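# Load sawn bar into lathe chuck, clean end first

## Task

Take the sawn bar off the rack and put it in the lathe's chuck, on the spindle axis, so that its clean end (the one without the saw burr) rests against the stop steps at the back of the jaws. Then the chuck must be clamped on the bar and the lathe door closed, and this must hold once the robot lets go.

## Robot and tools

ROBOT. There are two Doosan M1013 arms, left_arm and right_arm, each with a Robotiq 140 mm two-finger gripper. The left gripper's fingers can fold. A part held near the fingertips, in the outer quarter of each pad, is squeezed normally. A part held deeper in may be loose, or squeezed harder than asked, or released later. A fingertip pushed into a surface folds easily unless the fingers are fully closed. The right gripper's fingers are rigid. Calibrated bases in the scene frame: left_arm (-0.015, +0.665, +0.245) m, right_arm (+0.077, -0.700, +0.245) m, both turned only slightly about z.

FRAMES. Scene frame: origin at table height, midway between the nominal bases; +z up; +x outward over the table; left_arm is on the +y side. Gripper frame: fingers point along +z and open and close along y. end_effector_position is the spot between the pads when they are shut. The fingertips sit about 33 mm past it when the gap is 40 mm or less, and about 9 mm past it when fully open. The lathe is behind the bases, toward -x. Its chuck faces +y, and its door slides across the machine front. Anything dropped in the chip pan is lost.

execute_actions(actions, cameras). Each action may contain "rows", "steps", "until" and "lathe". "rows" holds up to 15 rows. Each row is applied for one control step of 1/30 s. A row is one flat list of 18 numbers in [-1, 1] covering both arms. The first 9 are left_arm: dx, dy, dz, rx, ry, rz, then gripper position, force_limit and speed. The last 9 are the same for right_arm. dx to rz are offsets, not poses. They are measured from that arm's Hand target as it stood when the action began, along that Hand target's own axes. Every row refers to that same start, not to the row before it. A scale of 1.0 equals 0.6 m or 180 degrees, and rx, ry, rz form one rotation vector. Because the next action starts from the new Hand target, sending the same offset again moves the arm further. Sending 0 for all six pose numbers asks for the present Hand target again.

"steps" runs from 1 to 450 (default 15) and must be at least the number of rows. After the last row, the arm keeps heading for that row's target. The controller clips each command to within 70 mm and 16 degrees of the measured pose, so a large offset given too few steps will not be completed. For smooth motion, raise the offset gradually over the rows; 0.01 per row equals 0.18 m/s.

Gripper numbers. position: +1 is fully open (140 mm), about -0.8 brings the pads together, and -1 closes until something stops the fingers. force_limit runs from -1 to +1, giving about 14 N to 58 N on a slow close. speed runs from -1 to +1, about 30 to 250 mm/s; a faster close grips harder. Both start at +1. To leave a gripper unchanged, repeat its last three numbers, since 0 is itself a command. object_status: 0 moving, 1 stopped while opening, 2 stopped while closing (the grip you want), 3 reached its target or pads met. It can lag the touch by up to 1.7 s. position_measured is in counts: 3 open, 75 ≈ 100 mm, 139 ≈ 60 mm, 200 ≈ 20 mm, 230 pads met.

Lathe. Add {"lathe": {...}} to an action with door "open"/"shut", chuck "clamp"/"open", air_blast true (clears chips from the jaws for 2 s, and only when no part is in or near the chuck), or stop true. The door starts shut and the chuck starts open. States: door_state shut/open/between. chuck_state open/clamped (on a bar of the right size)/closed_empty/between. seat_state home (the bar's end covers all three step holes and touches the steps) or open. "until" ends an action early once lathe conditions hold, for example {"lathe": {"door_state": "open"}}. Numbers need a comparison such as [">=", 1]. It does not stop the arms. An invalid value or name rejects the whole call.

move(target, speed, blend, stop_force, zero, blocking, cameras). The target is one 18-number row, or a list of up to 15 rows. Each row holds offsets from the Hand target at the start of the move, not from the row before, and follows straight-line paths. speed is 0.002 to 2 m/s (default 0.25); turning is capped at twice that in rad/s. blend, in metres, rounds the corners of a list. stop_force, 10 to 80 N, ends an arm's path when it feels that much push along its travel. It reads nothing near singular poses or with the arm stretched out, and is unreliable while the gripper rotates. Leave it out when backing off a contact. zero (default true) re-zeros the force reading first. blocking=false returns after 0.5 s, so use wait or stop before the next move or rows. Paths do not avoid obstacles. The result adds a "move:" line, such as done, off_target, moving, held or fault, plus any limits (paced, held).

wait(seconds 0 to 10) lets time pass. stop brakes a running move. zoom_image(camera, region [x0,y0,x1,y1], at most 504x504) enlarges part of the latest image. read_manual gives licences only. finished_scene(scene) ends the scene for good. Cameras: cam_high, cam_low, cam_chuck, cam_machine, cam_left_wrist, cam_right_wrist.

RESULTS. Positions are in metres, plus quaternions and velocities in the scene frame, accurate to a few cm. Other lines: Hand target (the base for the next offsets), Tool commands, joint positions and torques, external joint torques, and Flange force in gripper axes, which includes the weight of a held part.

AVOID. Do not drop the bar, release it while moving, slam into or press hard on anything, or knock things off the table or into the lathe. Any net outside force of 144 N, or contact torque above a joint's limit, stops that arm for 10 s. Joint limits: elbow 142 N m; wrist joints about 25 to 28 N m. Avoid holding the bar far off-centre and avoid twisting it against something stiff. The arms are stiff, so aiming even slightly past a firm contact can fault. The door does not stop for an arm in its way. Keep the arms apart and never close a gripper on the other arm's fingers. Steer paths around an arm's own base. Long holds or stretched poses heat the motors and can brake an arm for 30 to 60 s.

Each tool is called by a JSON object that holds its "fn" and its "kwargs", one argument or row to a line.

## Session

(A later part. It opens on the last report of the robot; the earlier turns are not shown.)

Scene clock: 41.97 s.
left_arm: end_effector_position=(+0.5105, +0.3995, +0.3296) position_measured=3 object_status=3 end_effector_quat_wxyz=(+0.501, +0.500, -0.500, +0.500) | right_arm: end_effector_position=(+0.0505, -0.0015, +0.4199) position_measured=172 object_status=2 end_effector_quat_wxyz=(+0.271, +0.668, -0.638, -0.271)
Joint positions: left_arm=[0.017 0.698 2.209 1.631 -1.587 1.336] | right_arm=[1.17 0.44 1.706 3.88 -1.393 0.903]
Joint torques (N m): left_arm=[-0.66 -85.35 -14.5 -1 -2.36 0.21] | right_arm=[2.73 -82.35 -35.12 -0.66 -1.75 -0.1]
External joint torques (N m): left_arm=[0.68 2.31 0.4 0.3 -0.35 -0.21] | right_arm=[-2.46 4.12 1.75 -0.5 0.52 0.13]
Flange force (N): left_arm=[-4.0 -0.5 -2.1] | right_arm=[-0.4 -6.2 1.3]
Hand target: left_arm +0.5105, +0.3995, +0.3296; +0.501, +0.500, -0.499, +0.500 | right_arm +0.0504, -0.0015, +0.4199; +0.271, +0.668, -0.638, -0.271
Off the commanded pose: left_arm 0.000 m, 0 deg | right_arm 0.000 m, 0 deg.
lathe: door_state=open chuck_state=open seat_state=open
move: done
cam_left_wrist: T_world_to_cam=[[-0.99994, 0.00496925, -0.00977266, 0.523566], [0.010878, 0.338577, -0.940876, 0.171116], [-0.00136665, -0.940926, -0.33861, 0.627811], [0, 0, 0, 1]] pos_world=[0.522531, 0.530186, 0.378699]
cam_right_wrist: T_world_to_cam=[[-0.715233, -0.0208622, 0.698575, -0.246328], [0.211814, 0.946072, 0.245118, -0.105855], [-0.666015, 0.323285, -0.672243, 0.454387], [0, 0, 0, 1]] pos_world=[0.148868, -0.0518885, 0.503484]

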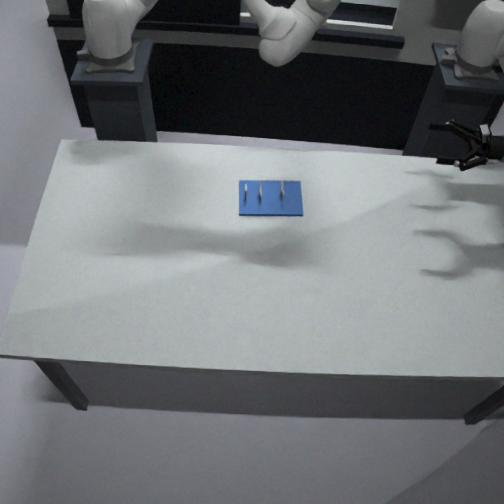

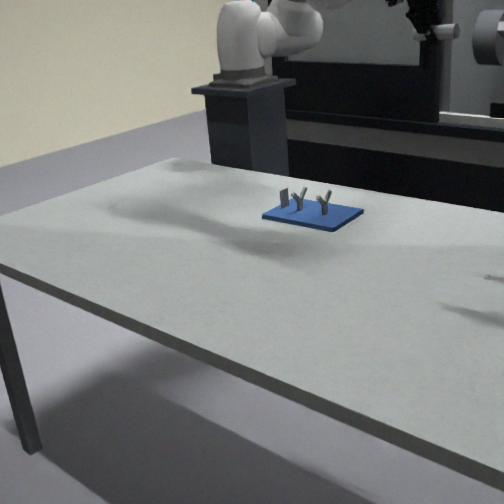

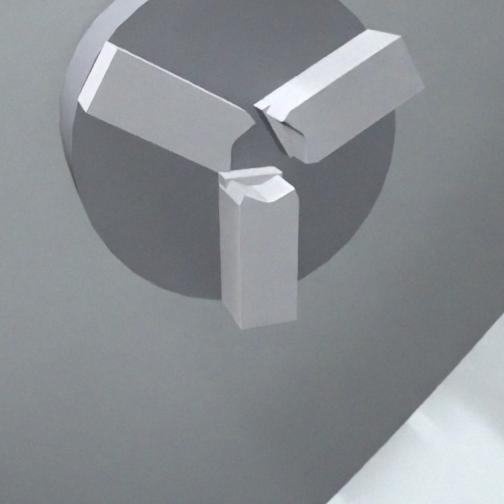

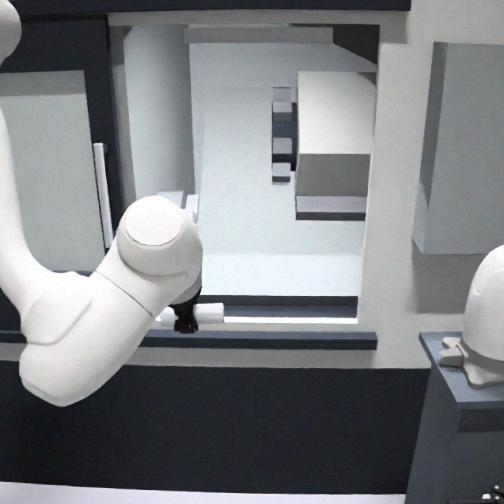

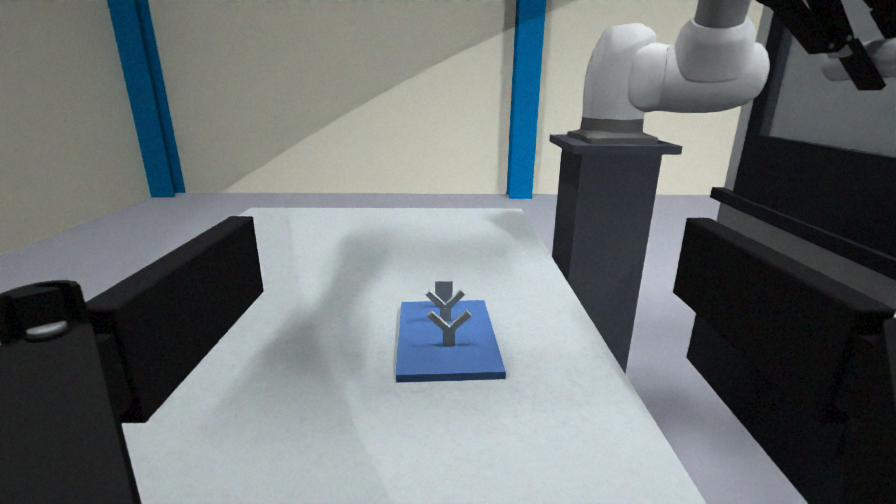

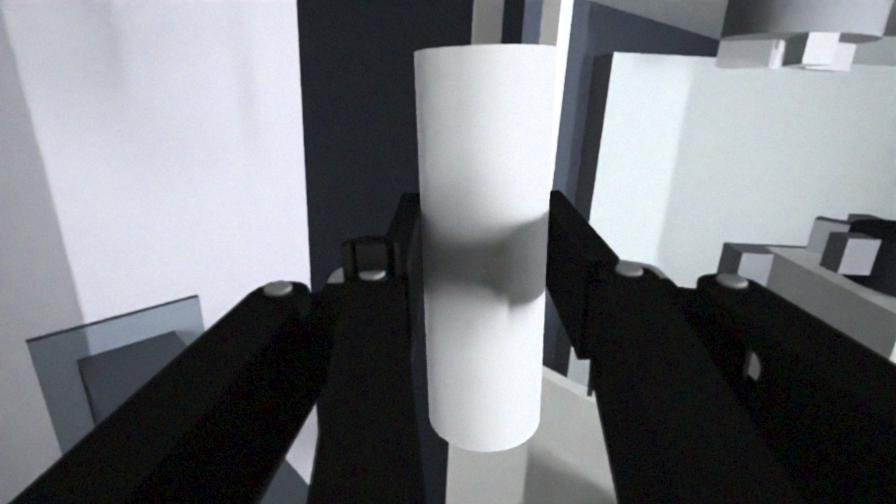

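{"fn": "move", "kwargs": {
  "target": [0,0,0,0,0,0,1,1,1,-0.25,0.544,0.74,-0.2495,-0.0097,0.0097,-1,0.5,-1],
  "speed": 0.25
}}

{"fn": "zoom_image", "kwargs": {
  "camera": "cam_right_wrist",
  "region": [380, 0, 880, 250]
}}

Scene clock: 46.20 s.
left_arm: end_effector_position=(+0.5105, +0.3995, +0.3296) position_measured=3 object_status=3 end_effector_quat_wxyz=(+0.501, +0.500, -0.499, +0.500) | right_arm: end_effector_position=(-0.4997, +0.1287, +0.3393) position_measured=172 object_status=2 end_effector_quat_wxyz=(+0.500, +0.500, -0.500, -0.500)
Joint positions: left_arm=[0.017 0.698 2.209 1.631 -1.587 1.336] | right_arm=[1.752 0.938 1.496 4.901 -1.41 0.692]
Joint torques (N m): left_arm=[0.17 -85 -14.33 -0.94 -2.39 0.2] | right_arm=[2.07 -115.1 -26.99 2.91 -3.09 -0.12]
External joint torques (N m): left_arm=[-0.13 2.59 0.3 0.25 -0.31 -0.21] | right_arm=[-1.62 5.44 1.98 -0.59 0.92 0.16]
Flange force (N): left_arm=[-4.6 -0.9 -0.5] | right_arm=[-1.8 -5.9 -1.3]
Hand target: left_arm +0.5105, +0.3995, +0.3296; +0.501, +0.500, -0.499, +0.500 | right_arm -0.4998, +0.1287, +0.3393; +0.500, +0.500, -0.500, -0.500
Off the commanded pose: left_arm 0.000 m, 0 deg | right_arm 0.000 m, 0 deg.
lathe: door_state=open chuck_state=open seat_state=open
move: done
cam_left_wrist: T_world_to_cam=[[-0.99994, 0.00496925, -0.00977266, 0.523566], [0.010878, 0.338577, -0.940876, 0.171116], [-0.00136665, -0.940926, -0.33861, 0.627811], [0, 0, 0, 1]] pos_world=[0.522531, 0.530186, 0.378699]
cam_right_wrist: T_world_to_cam=[[-0.0132459, 0.0178331, 0.999753, -0.337303], [0.338287, 0.940963, -0.0123024, 0.0583907], [-0.94095, 0.33804, -0.0184966, -0.369415], [0, 0, 0, 1]] pos_world=[-0.371821, 0.0759487, 0.331105]

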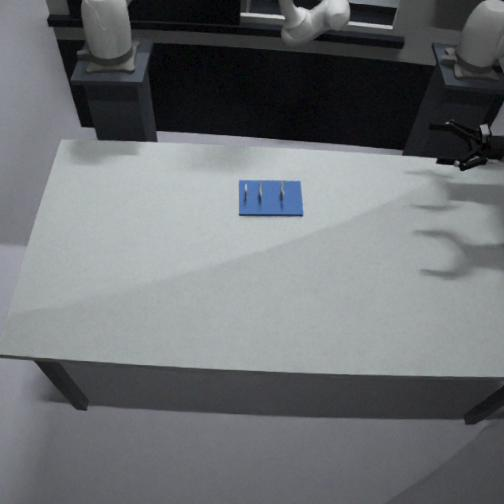

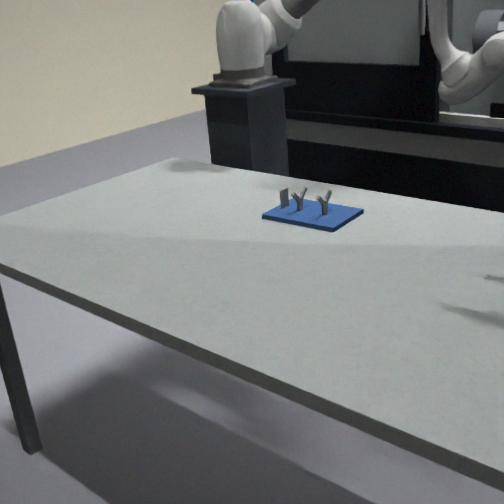

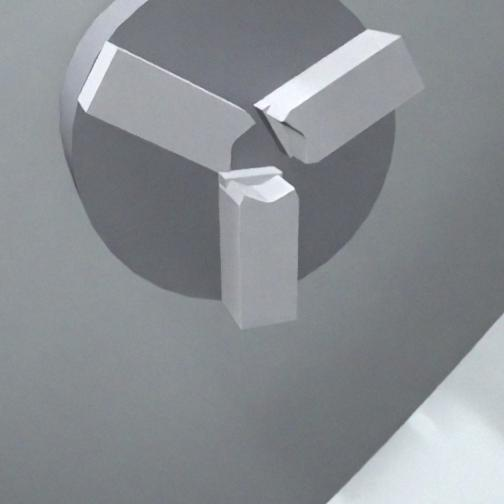

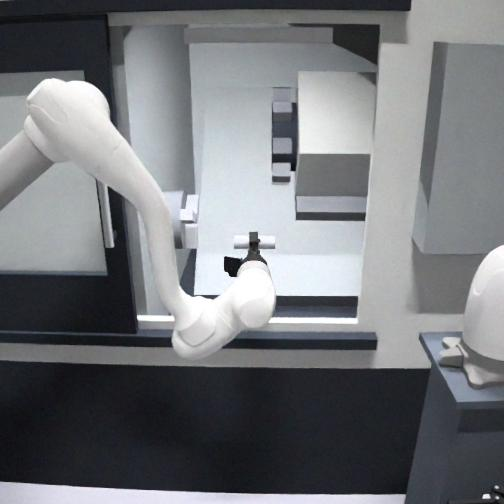

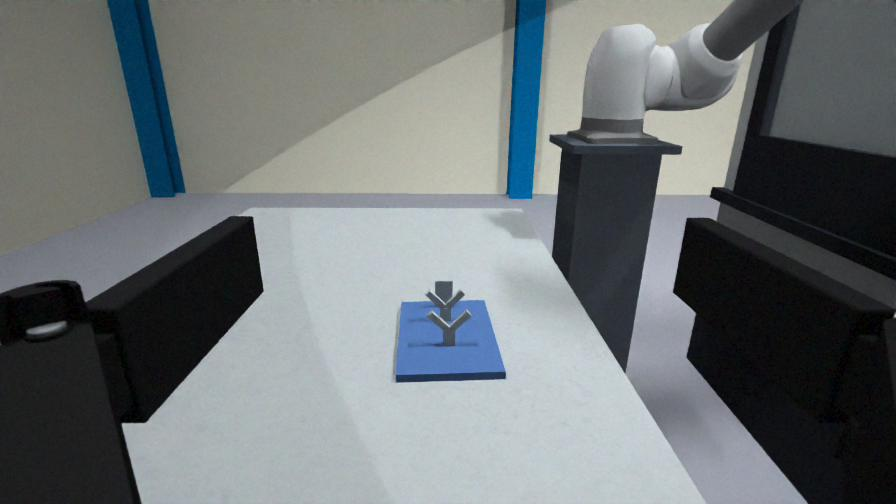

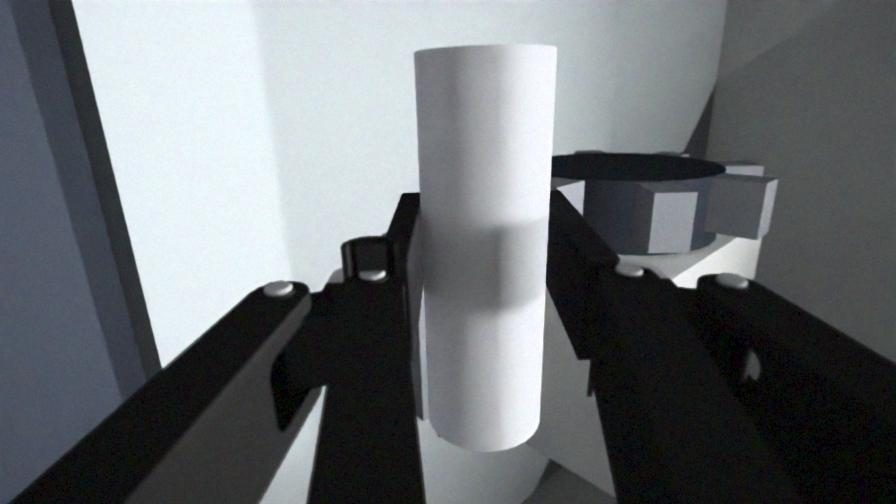

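Scaled by 1.008 (camera's finer frame: 1280x720).

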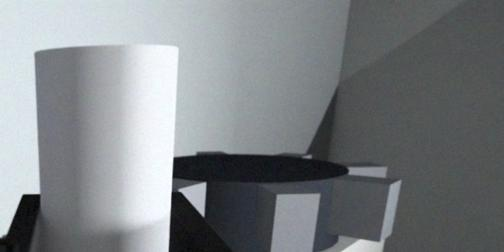

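{"fn": "move", "kwargs": {
  "target": [0,0,0,0,0,0,1,1,1,0.283,-0.015,-0.133,0,0,0,-1,0.5,-1],
  "speed": 0.2,
  "cameras": ["cam_right_wrist","cam_machine","cam_chuck"]
}}

{"fn": "zoom_image", "kwargs": {
  "camera": "cam_right_wrist",
  "region": [280, 0, 700, 220]
}}

Scene clock: 49.73 s.
left_arm: end_effector_position=(+0.5105, +0.3995, +0.3296) position_measured=3 object_status=3 end_effector_quat_wxyz=(+0.501, +0.500, -0.499, +0.500) | right_arm: end_effector_position=(-0.4200, -0.0411, +0.3303) position_measured=172 object_status=2 end_effector_quat_wxyz=(+0.500, +0.500, -0.500, -0.500)
Joint positions: left_arm=[0.017 0.698 2.209 1.631 -1.587 1.336] | right_arm=[1.699 0.786 1.913 4.888 -1.487 0.435]
Joint torques (N m): left_arm=[-0.37 -85.07 -14.51 -1.01 -2.4 0.12] | right_arm=[3.13 -93.61 -16.35 1.75 -3.55 -0.07]
External joint torques (N m): left_arm=[0.34 2.22 0.41 0.32 -0.31 -0.12] | right_arm=[-2.9 4.85 1.58 -0.23 1.02 0.12]
Flange force (N): left_arm=[-4.0 -0.4 -1.4] | right_arm=[-1.4 -6.8 -3.7]
Hand target: left_arm +0.5105, +0.3995, +0.3296; +0.501, +0.500, -0.499, +0.500 | right_arm -0.4200, -0.0411, +0.3303; +0.500, +0.500, -0.500, -0.500
Off the commanded pose: left_arm 0.000 m, 0 deg | right_arm 0.000 m, 0 deg.
lathe: door_state=open chuck_state=open seat_state=open
move: done
cam_right_wrist: T_world_to_cam=[[-0.0132111, 0.0179268, 0.999752, -0.324202], [0.338288, 0.940961, -0.0124024, 0.191126], [-0.94095, 0.33804, -0.0184955, -0.237188], [0, 0, 0, 1]] pos_world=[-0.292121, -0.0938512, 0.322105]
Images, in order (width x height): cam_chuck 504x504, cam_machine 504x504, cam_right_wrist 896x504.

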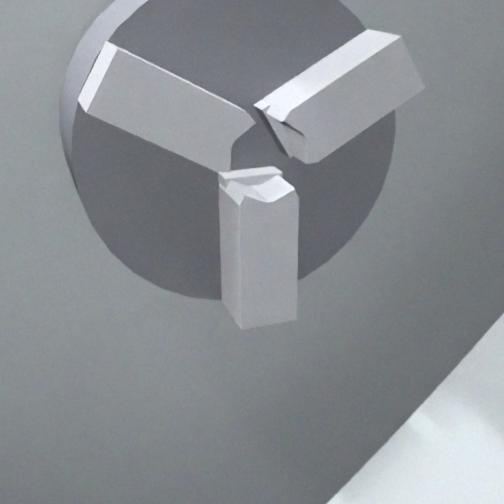

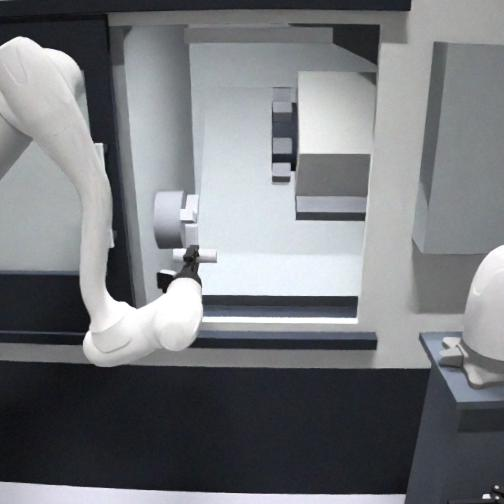

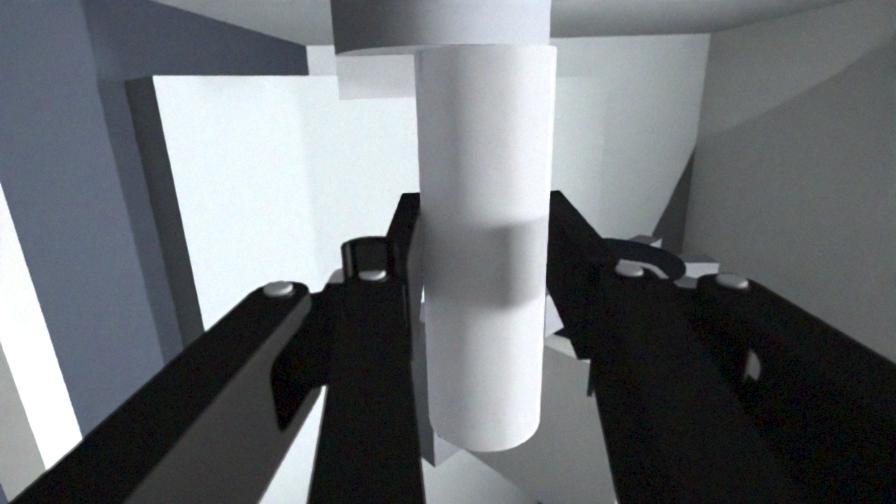

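Scaled by 1.200 (camera's finer frame: 1280x720).

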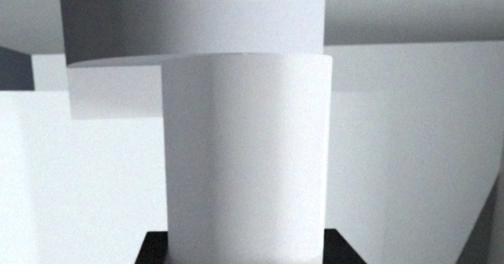

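{"fn": "move", "kwargs": {
  "target": [
    [0,0,0,0,0,0,1,1,1,-0.133,-0.033,0.05,0,0,0,-1,0.5,-1],
    [0,0,0,0,0,0,1,1,1,-0.125,-0.033,0.575,0,0,0,-1,0.5,-1]
  ],
  "speed": 0.2,
  "blend": 0.03,
  "cameras": ["cam_right_wrist","cam_machine","cam_chuck"]
}}

{"fn": "zoom_image", "kwargs": {
  "camera": "cam_chuck",
  "region": [60, 0, 480, 350]
}}

{"fn": "zoom_image", "kwargs": {
  "camera": "cam_machine",
  "region": [130, 170, 250, 290]
}}

Scene clock: 56.20 s.
left_arm: end_effector_position=(+0.5105, +0.3995, +0.3296) position_measured=3 object_status=3 end_effector_quat_wxyz=(+0.501, +0.500, -0.499, +0.500) | right_arm: end_effector_position=(-0.7649, +0.0340, +0.3102) position_measured=172 object_status=2 end_effector_quat_wxyz=(+0.500, +0.500, -0.500, -0.500)
Joint positions: left_arm=[0.017 0.698 2.209 1.631 -1.587 1.336] | right_arm=[2.073 1.005 1.414 5.159 -1.206 0.638]
Joint torques (N m): left_arm=[-0.61 -85.47 -14.48 -0.96 -2.36 0.19] | right_arm=[3.18 -122.02 -28.54 3.23 -3.18 -0.08]
External joint torques (N m): left_arm=[0.69 2.91 0.5 0.25 -0.35 -0.2] | right_arm=[-2.46 6.63 1.79 -0.37 0.92 0.13]
Flange force (N): left_arm=[-5.2 -0.6 -2.0] | right_arm=[-4.2 -7.0 -0.1]
Hand target: left_arm +0.5105, +0.3995, +0.3296; +0.501, +0.500, -0.499, +0.500 | right_arm -0.7650, +0.0340, +0.3102; +0.500, +0.500, -0.500, -0.500
Off the commanded pose: left_arm 0.000 m, 0 deg | right_arm 0.000 m, 0 deg.
lathe: door_state=open chuck_state=open seat_state=open
move: done
cam_right_wrist: T_world_to_cam=[[-0.0132111, 0.0179268, 0.999752, -0.31001], [0.338288, 0.940961, -0.0124024, 0.236886], [-0.94095, 0.33804, -0.0184955, -0.587481], [0, 0, 0, 1]] pos_world=[-0.637021, -0.0187512, 0.302005]
Images, in order (width x height): cam_chuck 504x504, cam_machine 504x504, cam_right_wrist 896x504.

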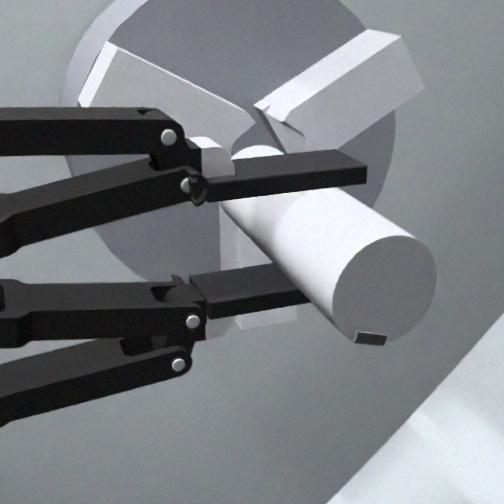

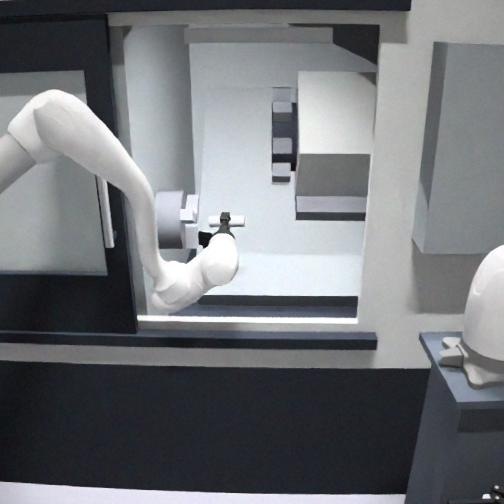

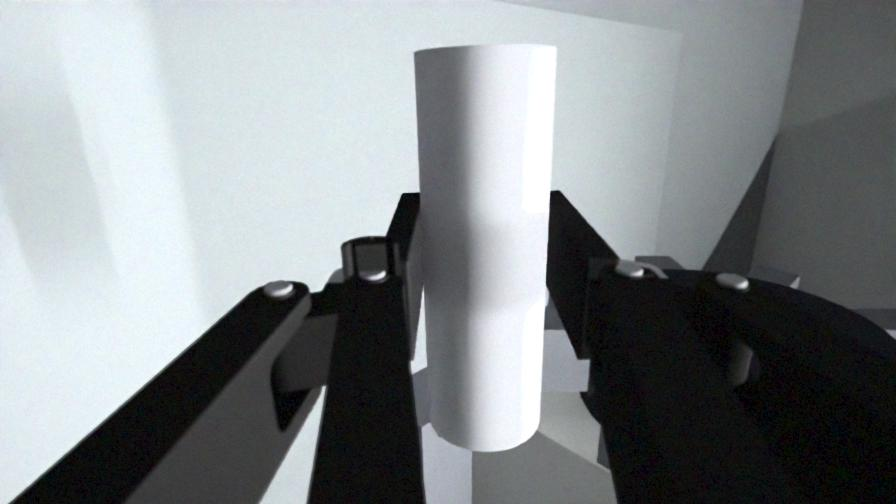

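Scaled by 1.200 (camera's finer frame: 720x720).

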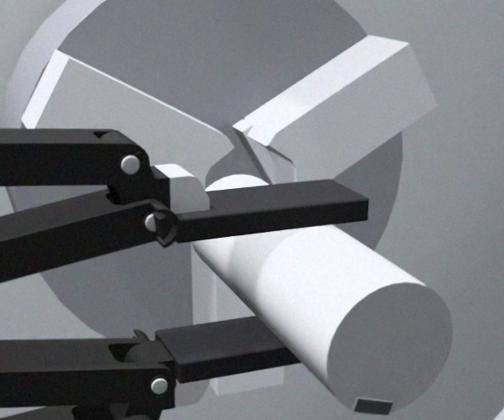

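Scaled by 4.200 (camera's finer frame: 720x720).

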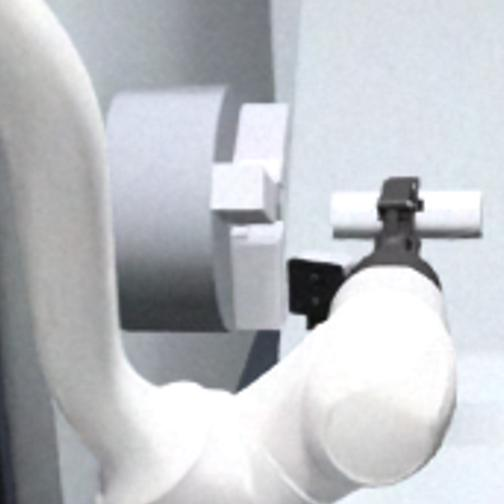

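{"fn": "zoom_image", "kwargs": {
  "camera": "cam_chuck",
  "region": [210, 130, 350, 270]
}}

{"fn": "zoom_image", "kwargs": {
  "camera": "cam_chuck",
  "region": [310, 200, 450, 340]
}}

{"fn": "zoom_image", "kwargs": {
  "camera": "cam_chuck",
  "region": [190, 270, 310, 350]
}}

{"fn": "zoom_image", "kwargs": {
  "camera": "cam_chuck",
  "region": [330, 10, 440, 120]
}}

{"fn": "zoom_image", "kwargs": {
  "camera": "cam_chuck",
  "region": [40, 0, 180, 140]
}}

{"fn": "zoom_image", "kwargs": {
  "camera": "cam_machine",
  "region": [150, 180, 250, 260]
}}

Scaled by 3.600 (camera's finer frame: 720x720).

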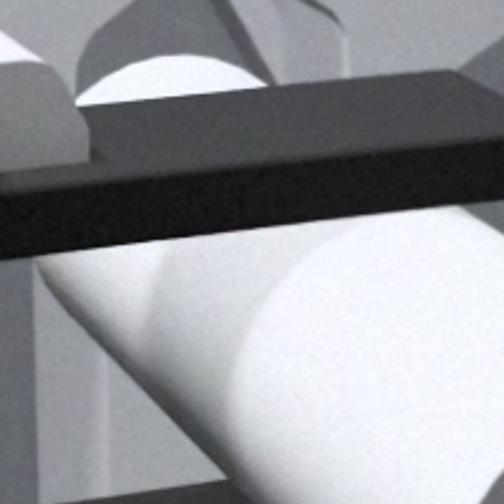

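Scaled by 3.600 (camera's finer frame: 720x720).

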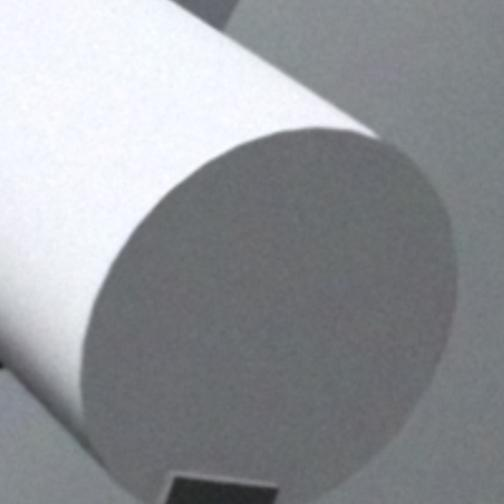

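Scaled by 4.200 (camera's finer frame: 720x720).

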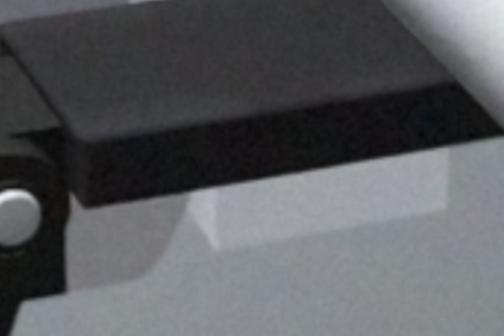

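Scaled by 4.582 (camera's finer frame: 720x720).

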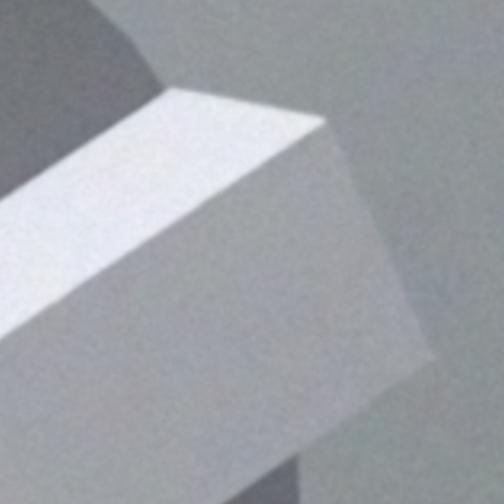

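Scaled by 3.600 (camera's finer frame: 720x720).

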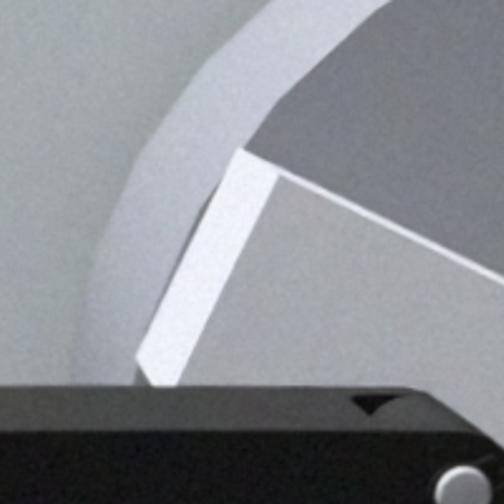

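Scaled by 5.040 (camera's finer frame: 720x720).

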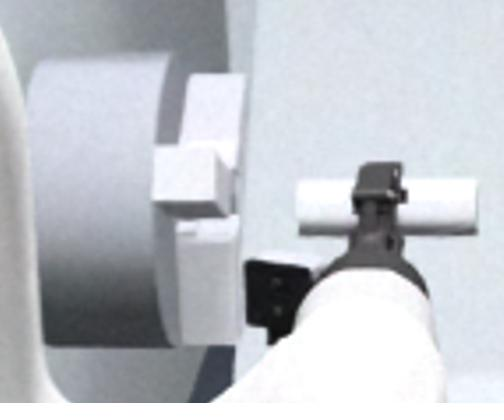

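{"fn": "move", "kwargs": {
  "target": [0,0,0,0,0,0,1,1,1,0.038,-0.003,0.030,0,0,0,-1,0.5,-1],
  "speed": 0.1,
  "cameras": ["cam_right_wrist","cam_machine","cam_chuck"]
}}

{"fn": "zoom_image", "kwargs": {
  "camera": "cam_chuck",
  "region": [180, 70, 340, 230]
}}

{"fn": "zoom_image", "kwargs": {
  "camera": "cam_chuck",
  "region": [290, 180, 450, 340]
}}

{"fn": "zoom_image", "kwargs": {
  "camera": "cam_machine",
  "region": [150, 180, 250, 260]
}}

Scene clock: 66.30 s.
left_arm: end_effector_position=(+0.5105, +0.3995, +0.3296) position_measured=3 object_status=3 end_effector_quat_wxyz=(+0.501, +0.500, -0.499, +0.500) | right_arm: end_effector_position=(-0.7829, +0.0113, +0.3084) position_measured=172 object_status=2 end_effector_quat_wxyz=(+0.500, +0.500, -0.500, -0.500)
Joint positions: left_arm=[0.017 0.698 2.209 1.631 -1.587 1.336] | right_arm=[2.104 0.999 1.435 5.191 -1.194 0.615]
Joint torques (N m): left_arm=[-0.42 -85.18 -14.4 -0.9 -2.41 0.12] | right_arm=[5.66 -121.39 -28.39 2.97 -3.15 -0.14]
External joint torques (N m): left_arm=[0.6 2.62 0.36 0.2 -0.3 -0.12] | right_arm=[-5.38 8.01 2.38 -0.16 0.88 0.18]
Flange force (N): left_arm=[-4.8 -0.6 -1.7] | right_arm=[-5.9 -8.7 -2.8]
Hand target: left_arm +0.5105, +0.3995, +0.3296; +0.501, +0.500, -0.499, +0.500 | right_arm -0.7830, +0.0112, +0.3084; +0.500, +0.500, -0.500, -0.500
Off the commanded pose: left_arm 0.000 m, 0 deg | right_arm 0.000 m, 0 deg.
lathe: door_state=open chuck_state=open seat_state=open
move: done
cam_right_wrist: T_world_to_cam=[[-0.0132111, 0.0179268, 0.999752, -0.308039], [0.338288, 0.940961, -0.0124024, 0.264407], [-0.94095, 0.33804, -0.0184955, -0.596744], [0, 0, 0, 1]] pos_world=[-0.655021, -0.0415512, 0.300205]
Images, in order (width x height): cam_chuck 504x504, cam_machine 504x504, cam_right_wrist 896x504.

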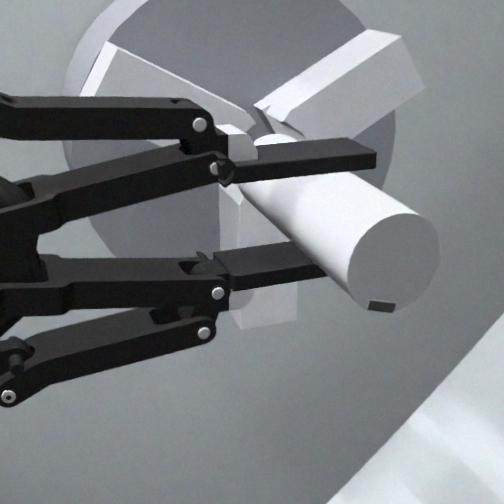

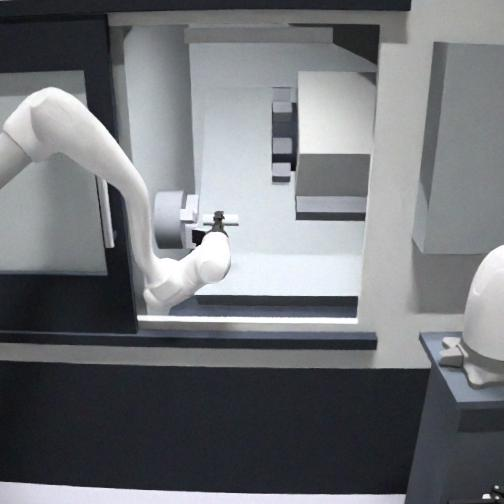

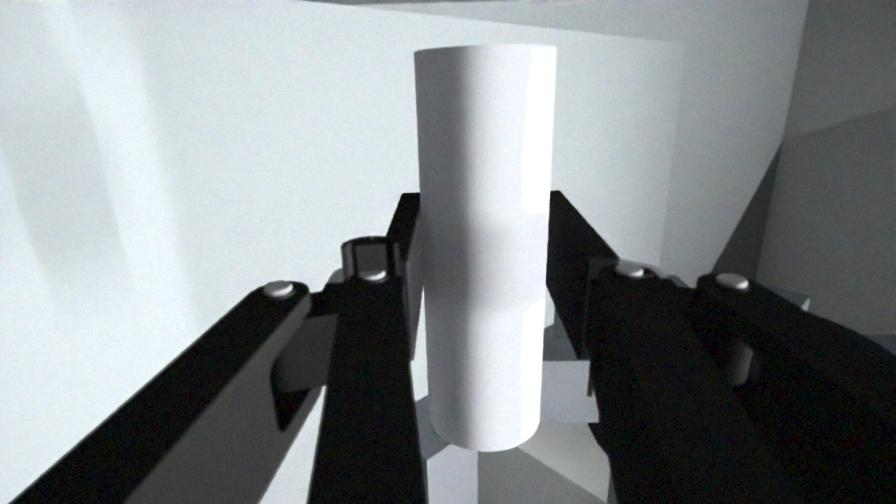

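Scaled by 3.150 (camera's finer frame: 720x720).

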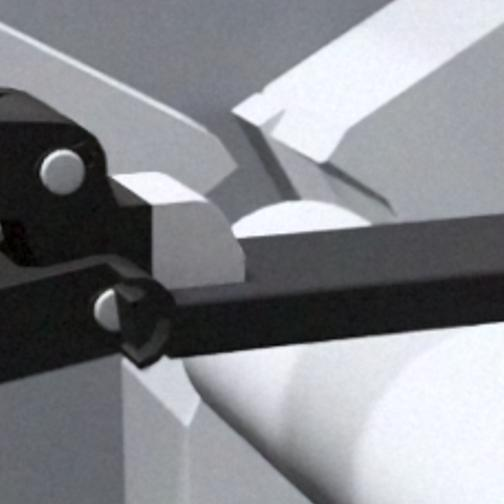

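Scaled by 3.150 (camera's finer frame: 720x720).

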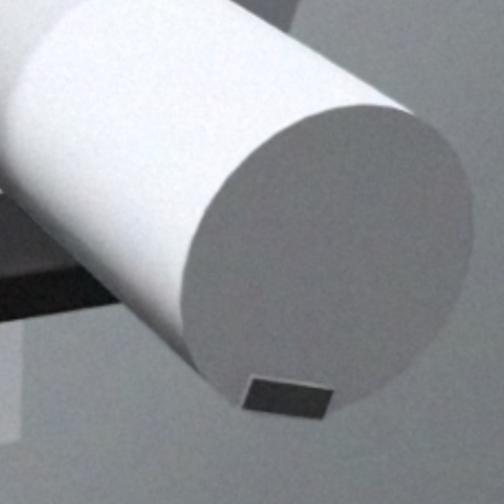

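Scaled by 5.040 (camera's finer frame: 720x720).

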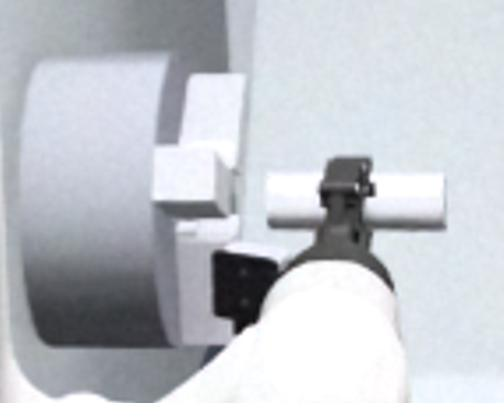

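{"fn": "move", "kwargs": {
  "target": [0,0,0,0,0,0,1,1,1,0.018,0,0.0035,0,0,0,-1,0.5,-1],
  "speed": 0.05,
  "cameras": ["cam_machine","cam_chuck","cam_right_wrist"]
}}

{"fn": "zoom_image", "kwargs": {
  "camera": "cam_chuck",
  "region": [200, 80, 320, 200]
}}

{"fn": "zoom_image", "kwargs": {
  "camera": "cam_machine",
  "region": [150, 180, 250, 260]
}}

Scene clock: 70.17 s.
left_arm: end_effector_position=(+0.5105, +0.3995, +0.3296) position_measured=3 object_status=3 end_effector_quat_wxyz=(+0.501, +0.500, -0.499, +0.500) | right_arm: end_effector_position=(-0.7851, +0.0005, +0.3084) position_measured=172 object_status=2 end_effector_quat_wxyz=(+0.500, +0.500, -0.500, -0.500)
Joint positions: left_arm=[0.017 0.698 2.209 1.631 -1.587 1.336] | right_arm=[2.113 0.991 1.454 5.203 -1.194 0.602]
Joint torques (N m): left_arm=[-0.58 -85.43 -14.45 -0.92 -2.38 0.16] | right_arm=[2.9 -120.5 -28.83 2.94 -3.23 -0.12]
External joint torques (N m): left_arm=[0.81 3.23 0.56 0.22 -0.32 -0.16] | right_arm=[-3 6.89 2.77 -0.11 0.92 0.17]
Flange force (N): left_arm=[-5.9 -0.6 -2.2] | right_arm=[-2.6 -7.2 -1.8]
Hand target: left_arm +0.5105, +0.3995, +0.3296; +0.501, +0.500, -0.499, +0.500 | right_arm -0.7851, +0.0004, +0.3084; +0.500, +0.500, -0.500, -0.500
Off the commanded pose: left_arm 0.000 m, 0 deg | right_arm 0.000 m, 0 deg.
lathe: door_state=open chuck_state=open seat_state=open
move: done
cam_right_wrist: T_world_to_cam=[[-0.0132111, 0.0179268, 0.999752, -0.307773], [0.338288, 0.940961, -0.0124024, 0.275278], [-0.94095, 0.33804, -0.0184955, -0.595071], [0, 0, 0, 1]] pos_world=[-0.657121, -0.0523512, 0.300105]
Images, in order (width x height): cam_chuck 504x504, cam_machine 504x504, cam_right_wrist 896x504.

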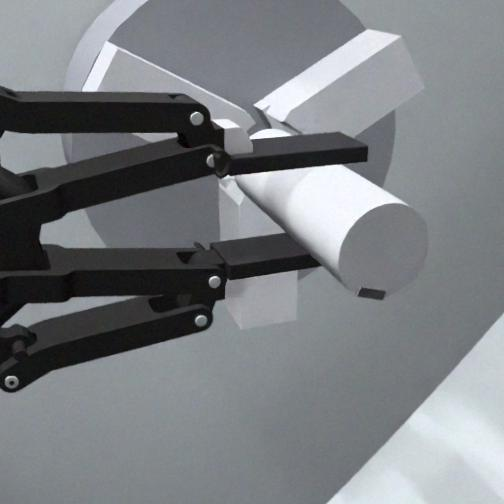

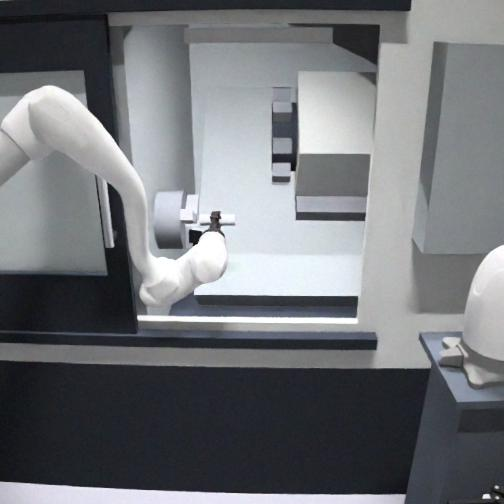

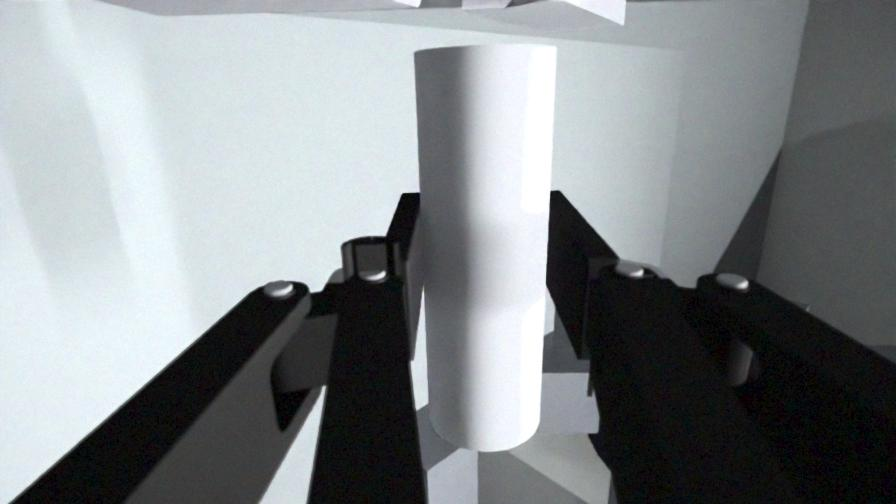

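Scaled by 4.200 (camera's finer frame: 720x720).

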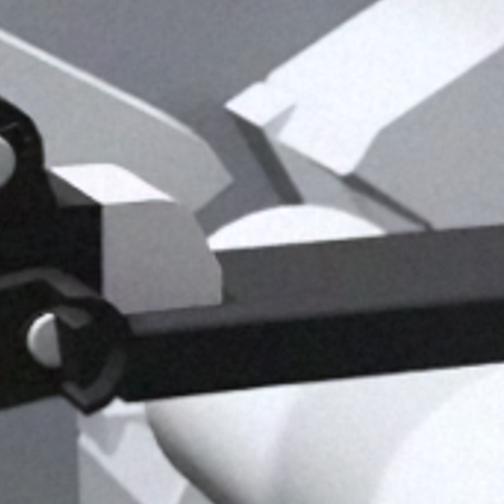

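Scaled by 5.040 (camera's finer frame: 720x720).

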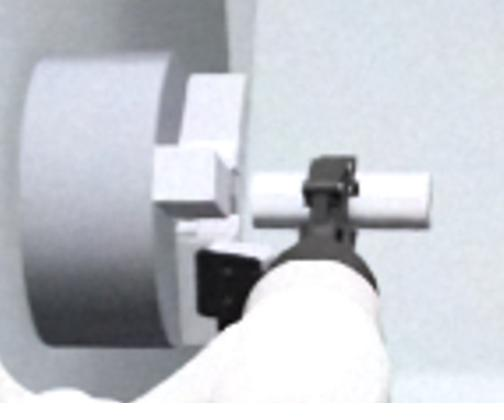

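{"fn": "move", "kwargs": {
  "target": [0,0,0,0,0,0,1,1,1,0.1,0,0,0,0,0,-1,0.5,-1],
  "speed": 0.01,
  "stop_force": 15,
  "cameras": ["cam_machine","cam_chuck"]
}}

{"fn": "zoom_image", "kwargs": {
  "camera": "cam_chuck",
  "region": [200, 80, 320, 200]
}}

{"fn": "zoom_image", "kwargs": {
  "camera": "cam_machine",
  "region": [150, 180, 250, 260]
}}

Scene clock: 74.37 s.
left_arm: end_effector_position=(+0.5105, +0.3995, +0.3296) position_measured=3 object_status=3 end_effector_quat_wxyz=(+0.501, +0.500, -0.499, +0.500) | right_arm: end_effector_position=(-0.7850, -0.0155, +0.3085) position_measured=172 object_status=2 end_effector_quat_wxyz=(+0.500, +0.500, -0.500, -0.500)
Joint positions: left_arm=[0.017 0.698 2.209 1.631 -1.587 1.336] | right_arm=[2.124 0.978 1.486 5.219 -1.197 0.58]
Joint torques (N m): left_arm=[-0.42 -85.15 -14.47 -0.98 -2.41 0.12] | right_arm=[16.9 -120.59 -23.9 -0.2 -6.43 -0.08]
External joint torques (N m): left_arm=[0.61 2.94 0.61 0.28 -0.29 -0.12] | right_arm=[-16.62 9.07 -1.18 2.97 4.09 0.13]
Flange force (N): left_arm=[-5.4 -0.3 -1.8] | right_arm=[-18.8 -10.7 -2.6]
Hand target: left_arm +0.5105, +0.3995, +0.3296; +0.501, +0.500, -0.499, +0.500 | right_arm -0.7850, -0.0156, +0.3085; +0.500, +0.500, -0.500, -0.500 (not the last commanded pose)
Off the commanded pose: left_arm 0.000 m, 0 deg | right_arm 0.044 m, 0 deg.
lathe: door_state=open chuck_state=open seat_state=open
move: contact (right_arm)
Images, in order (width x height): cam_chuck 504x504, cam_machine 504x504.

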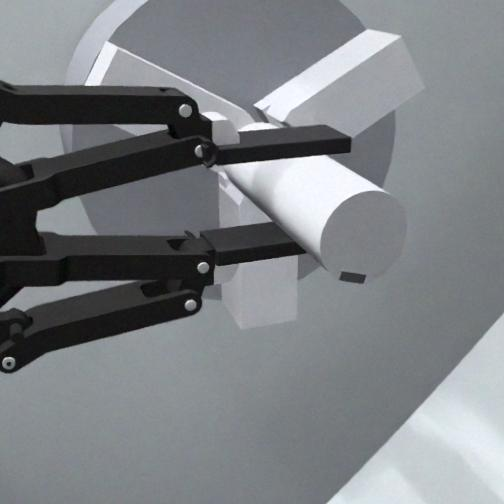

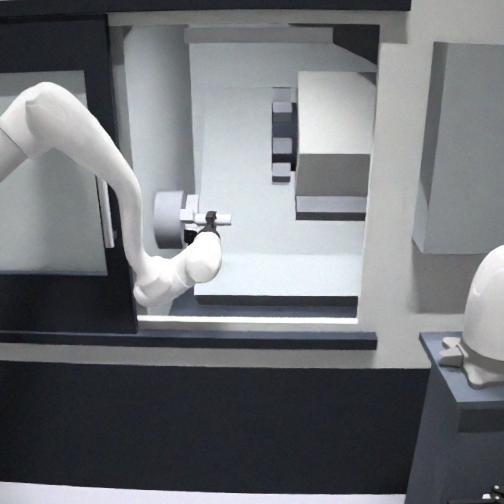

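Scaled by 4.200 (camera's finer frame: 720x720).

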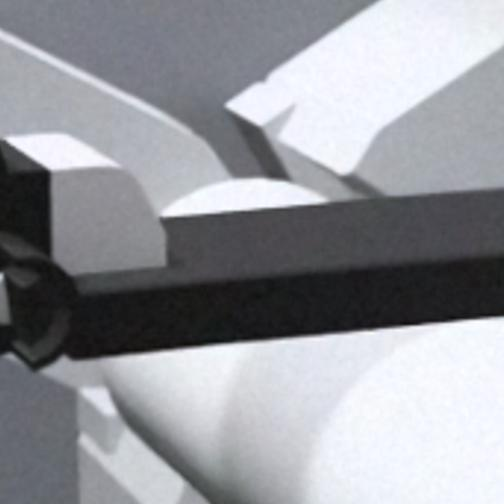

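Scaled by 5.040 (camera's finer frame: 720x720).

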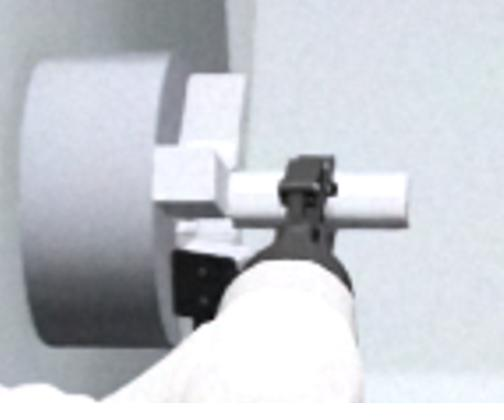

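{"fn": "zoom_image", "kwargs": {
  "camera": "cam_chuck",
  "region": [210, 90, 310, 190]
}}

{"fn": "zoom_image", "kwargs": {
  "camera": "cam_chuck",
  "region": [200, 150, 280, 230]
}}

{"fn": "zoom_image", "kwargs": {
  "camera": "cam_chuck",
  "region": [310, 180, 420, 290]
}}

Scaled by 5.040 (camera's finer frame: 720x720).

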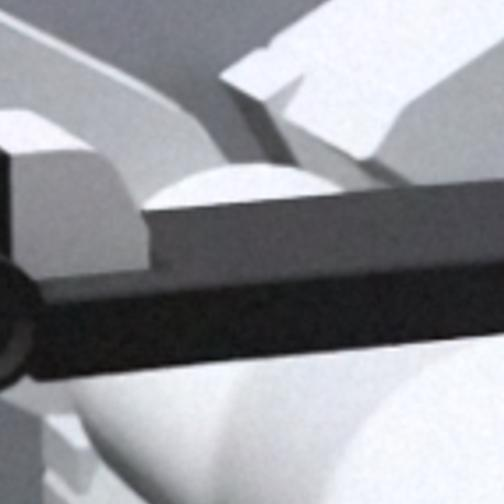

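Scaled by 6.300 (camera's finer frame: 720x720).

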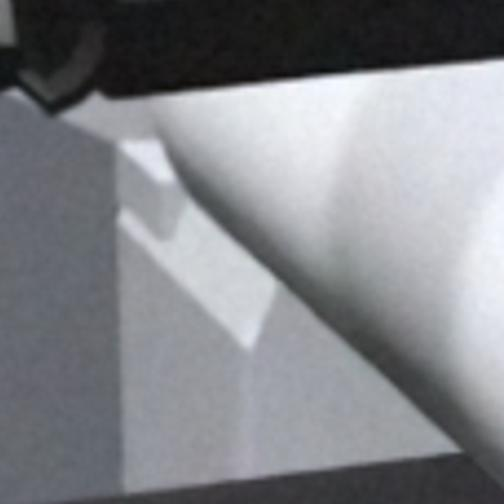

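Scaled by 4.582 (camera's finer frame: 720x720).

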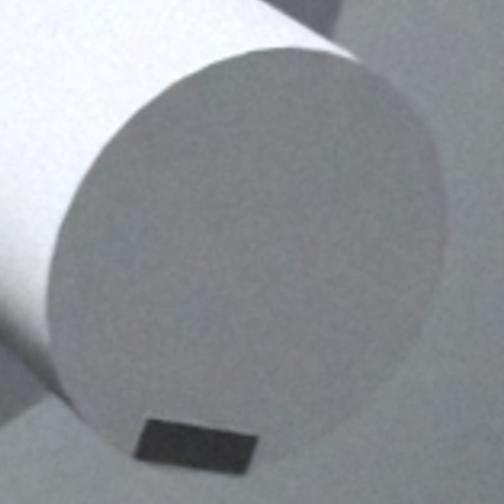

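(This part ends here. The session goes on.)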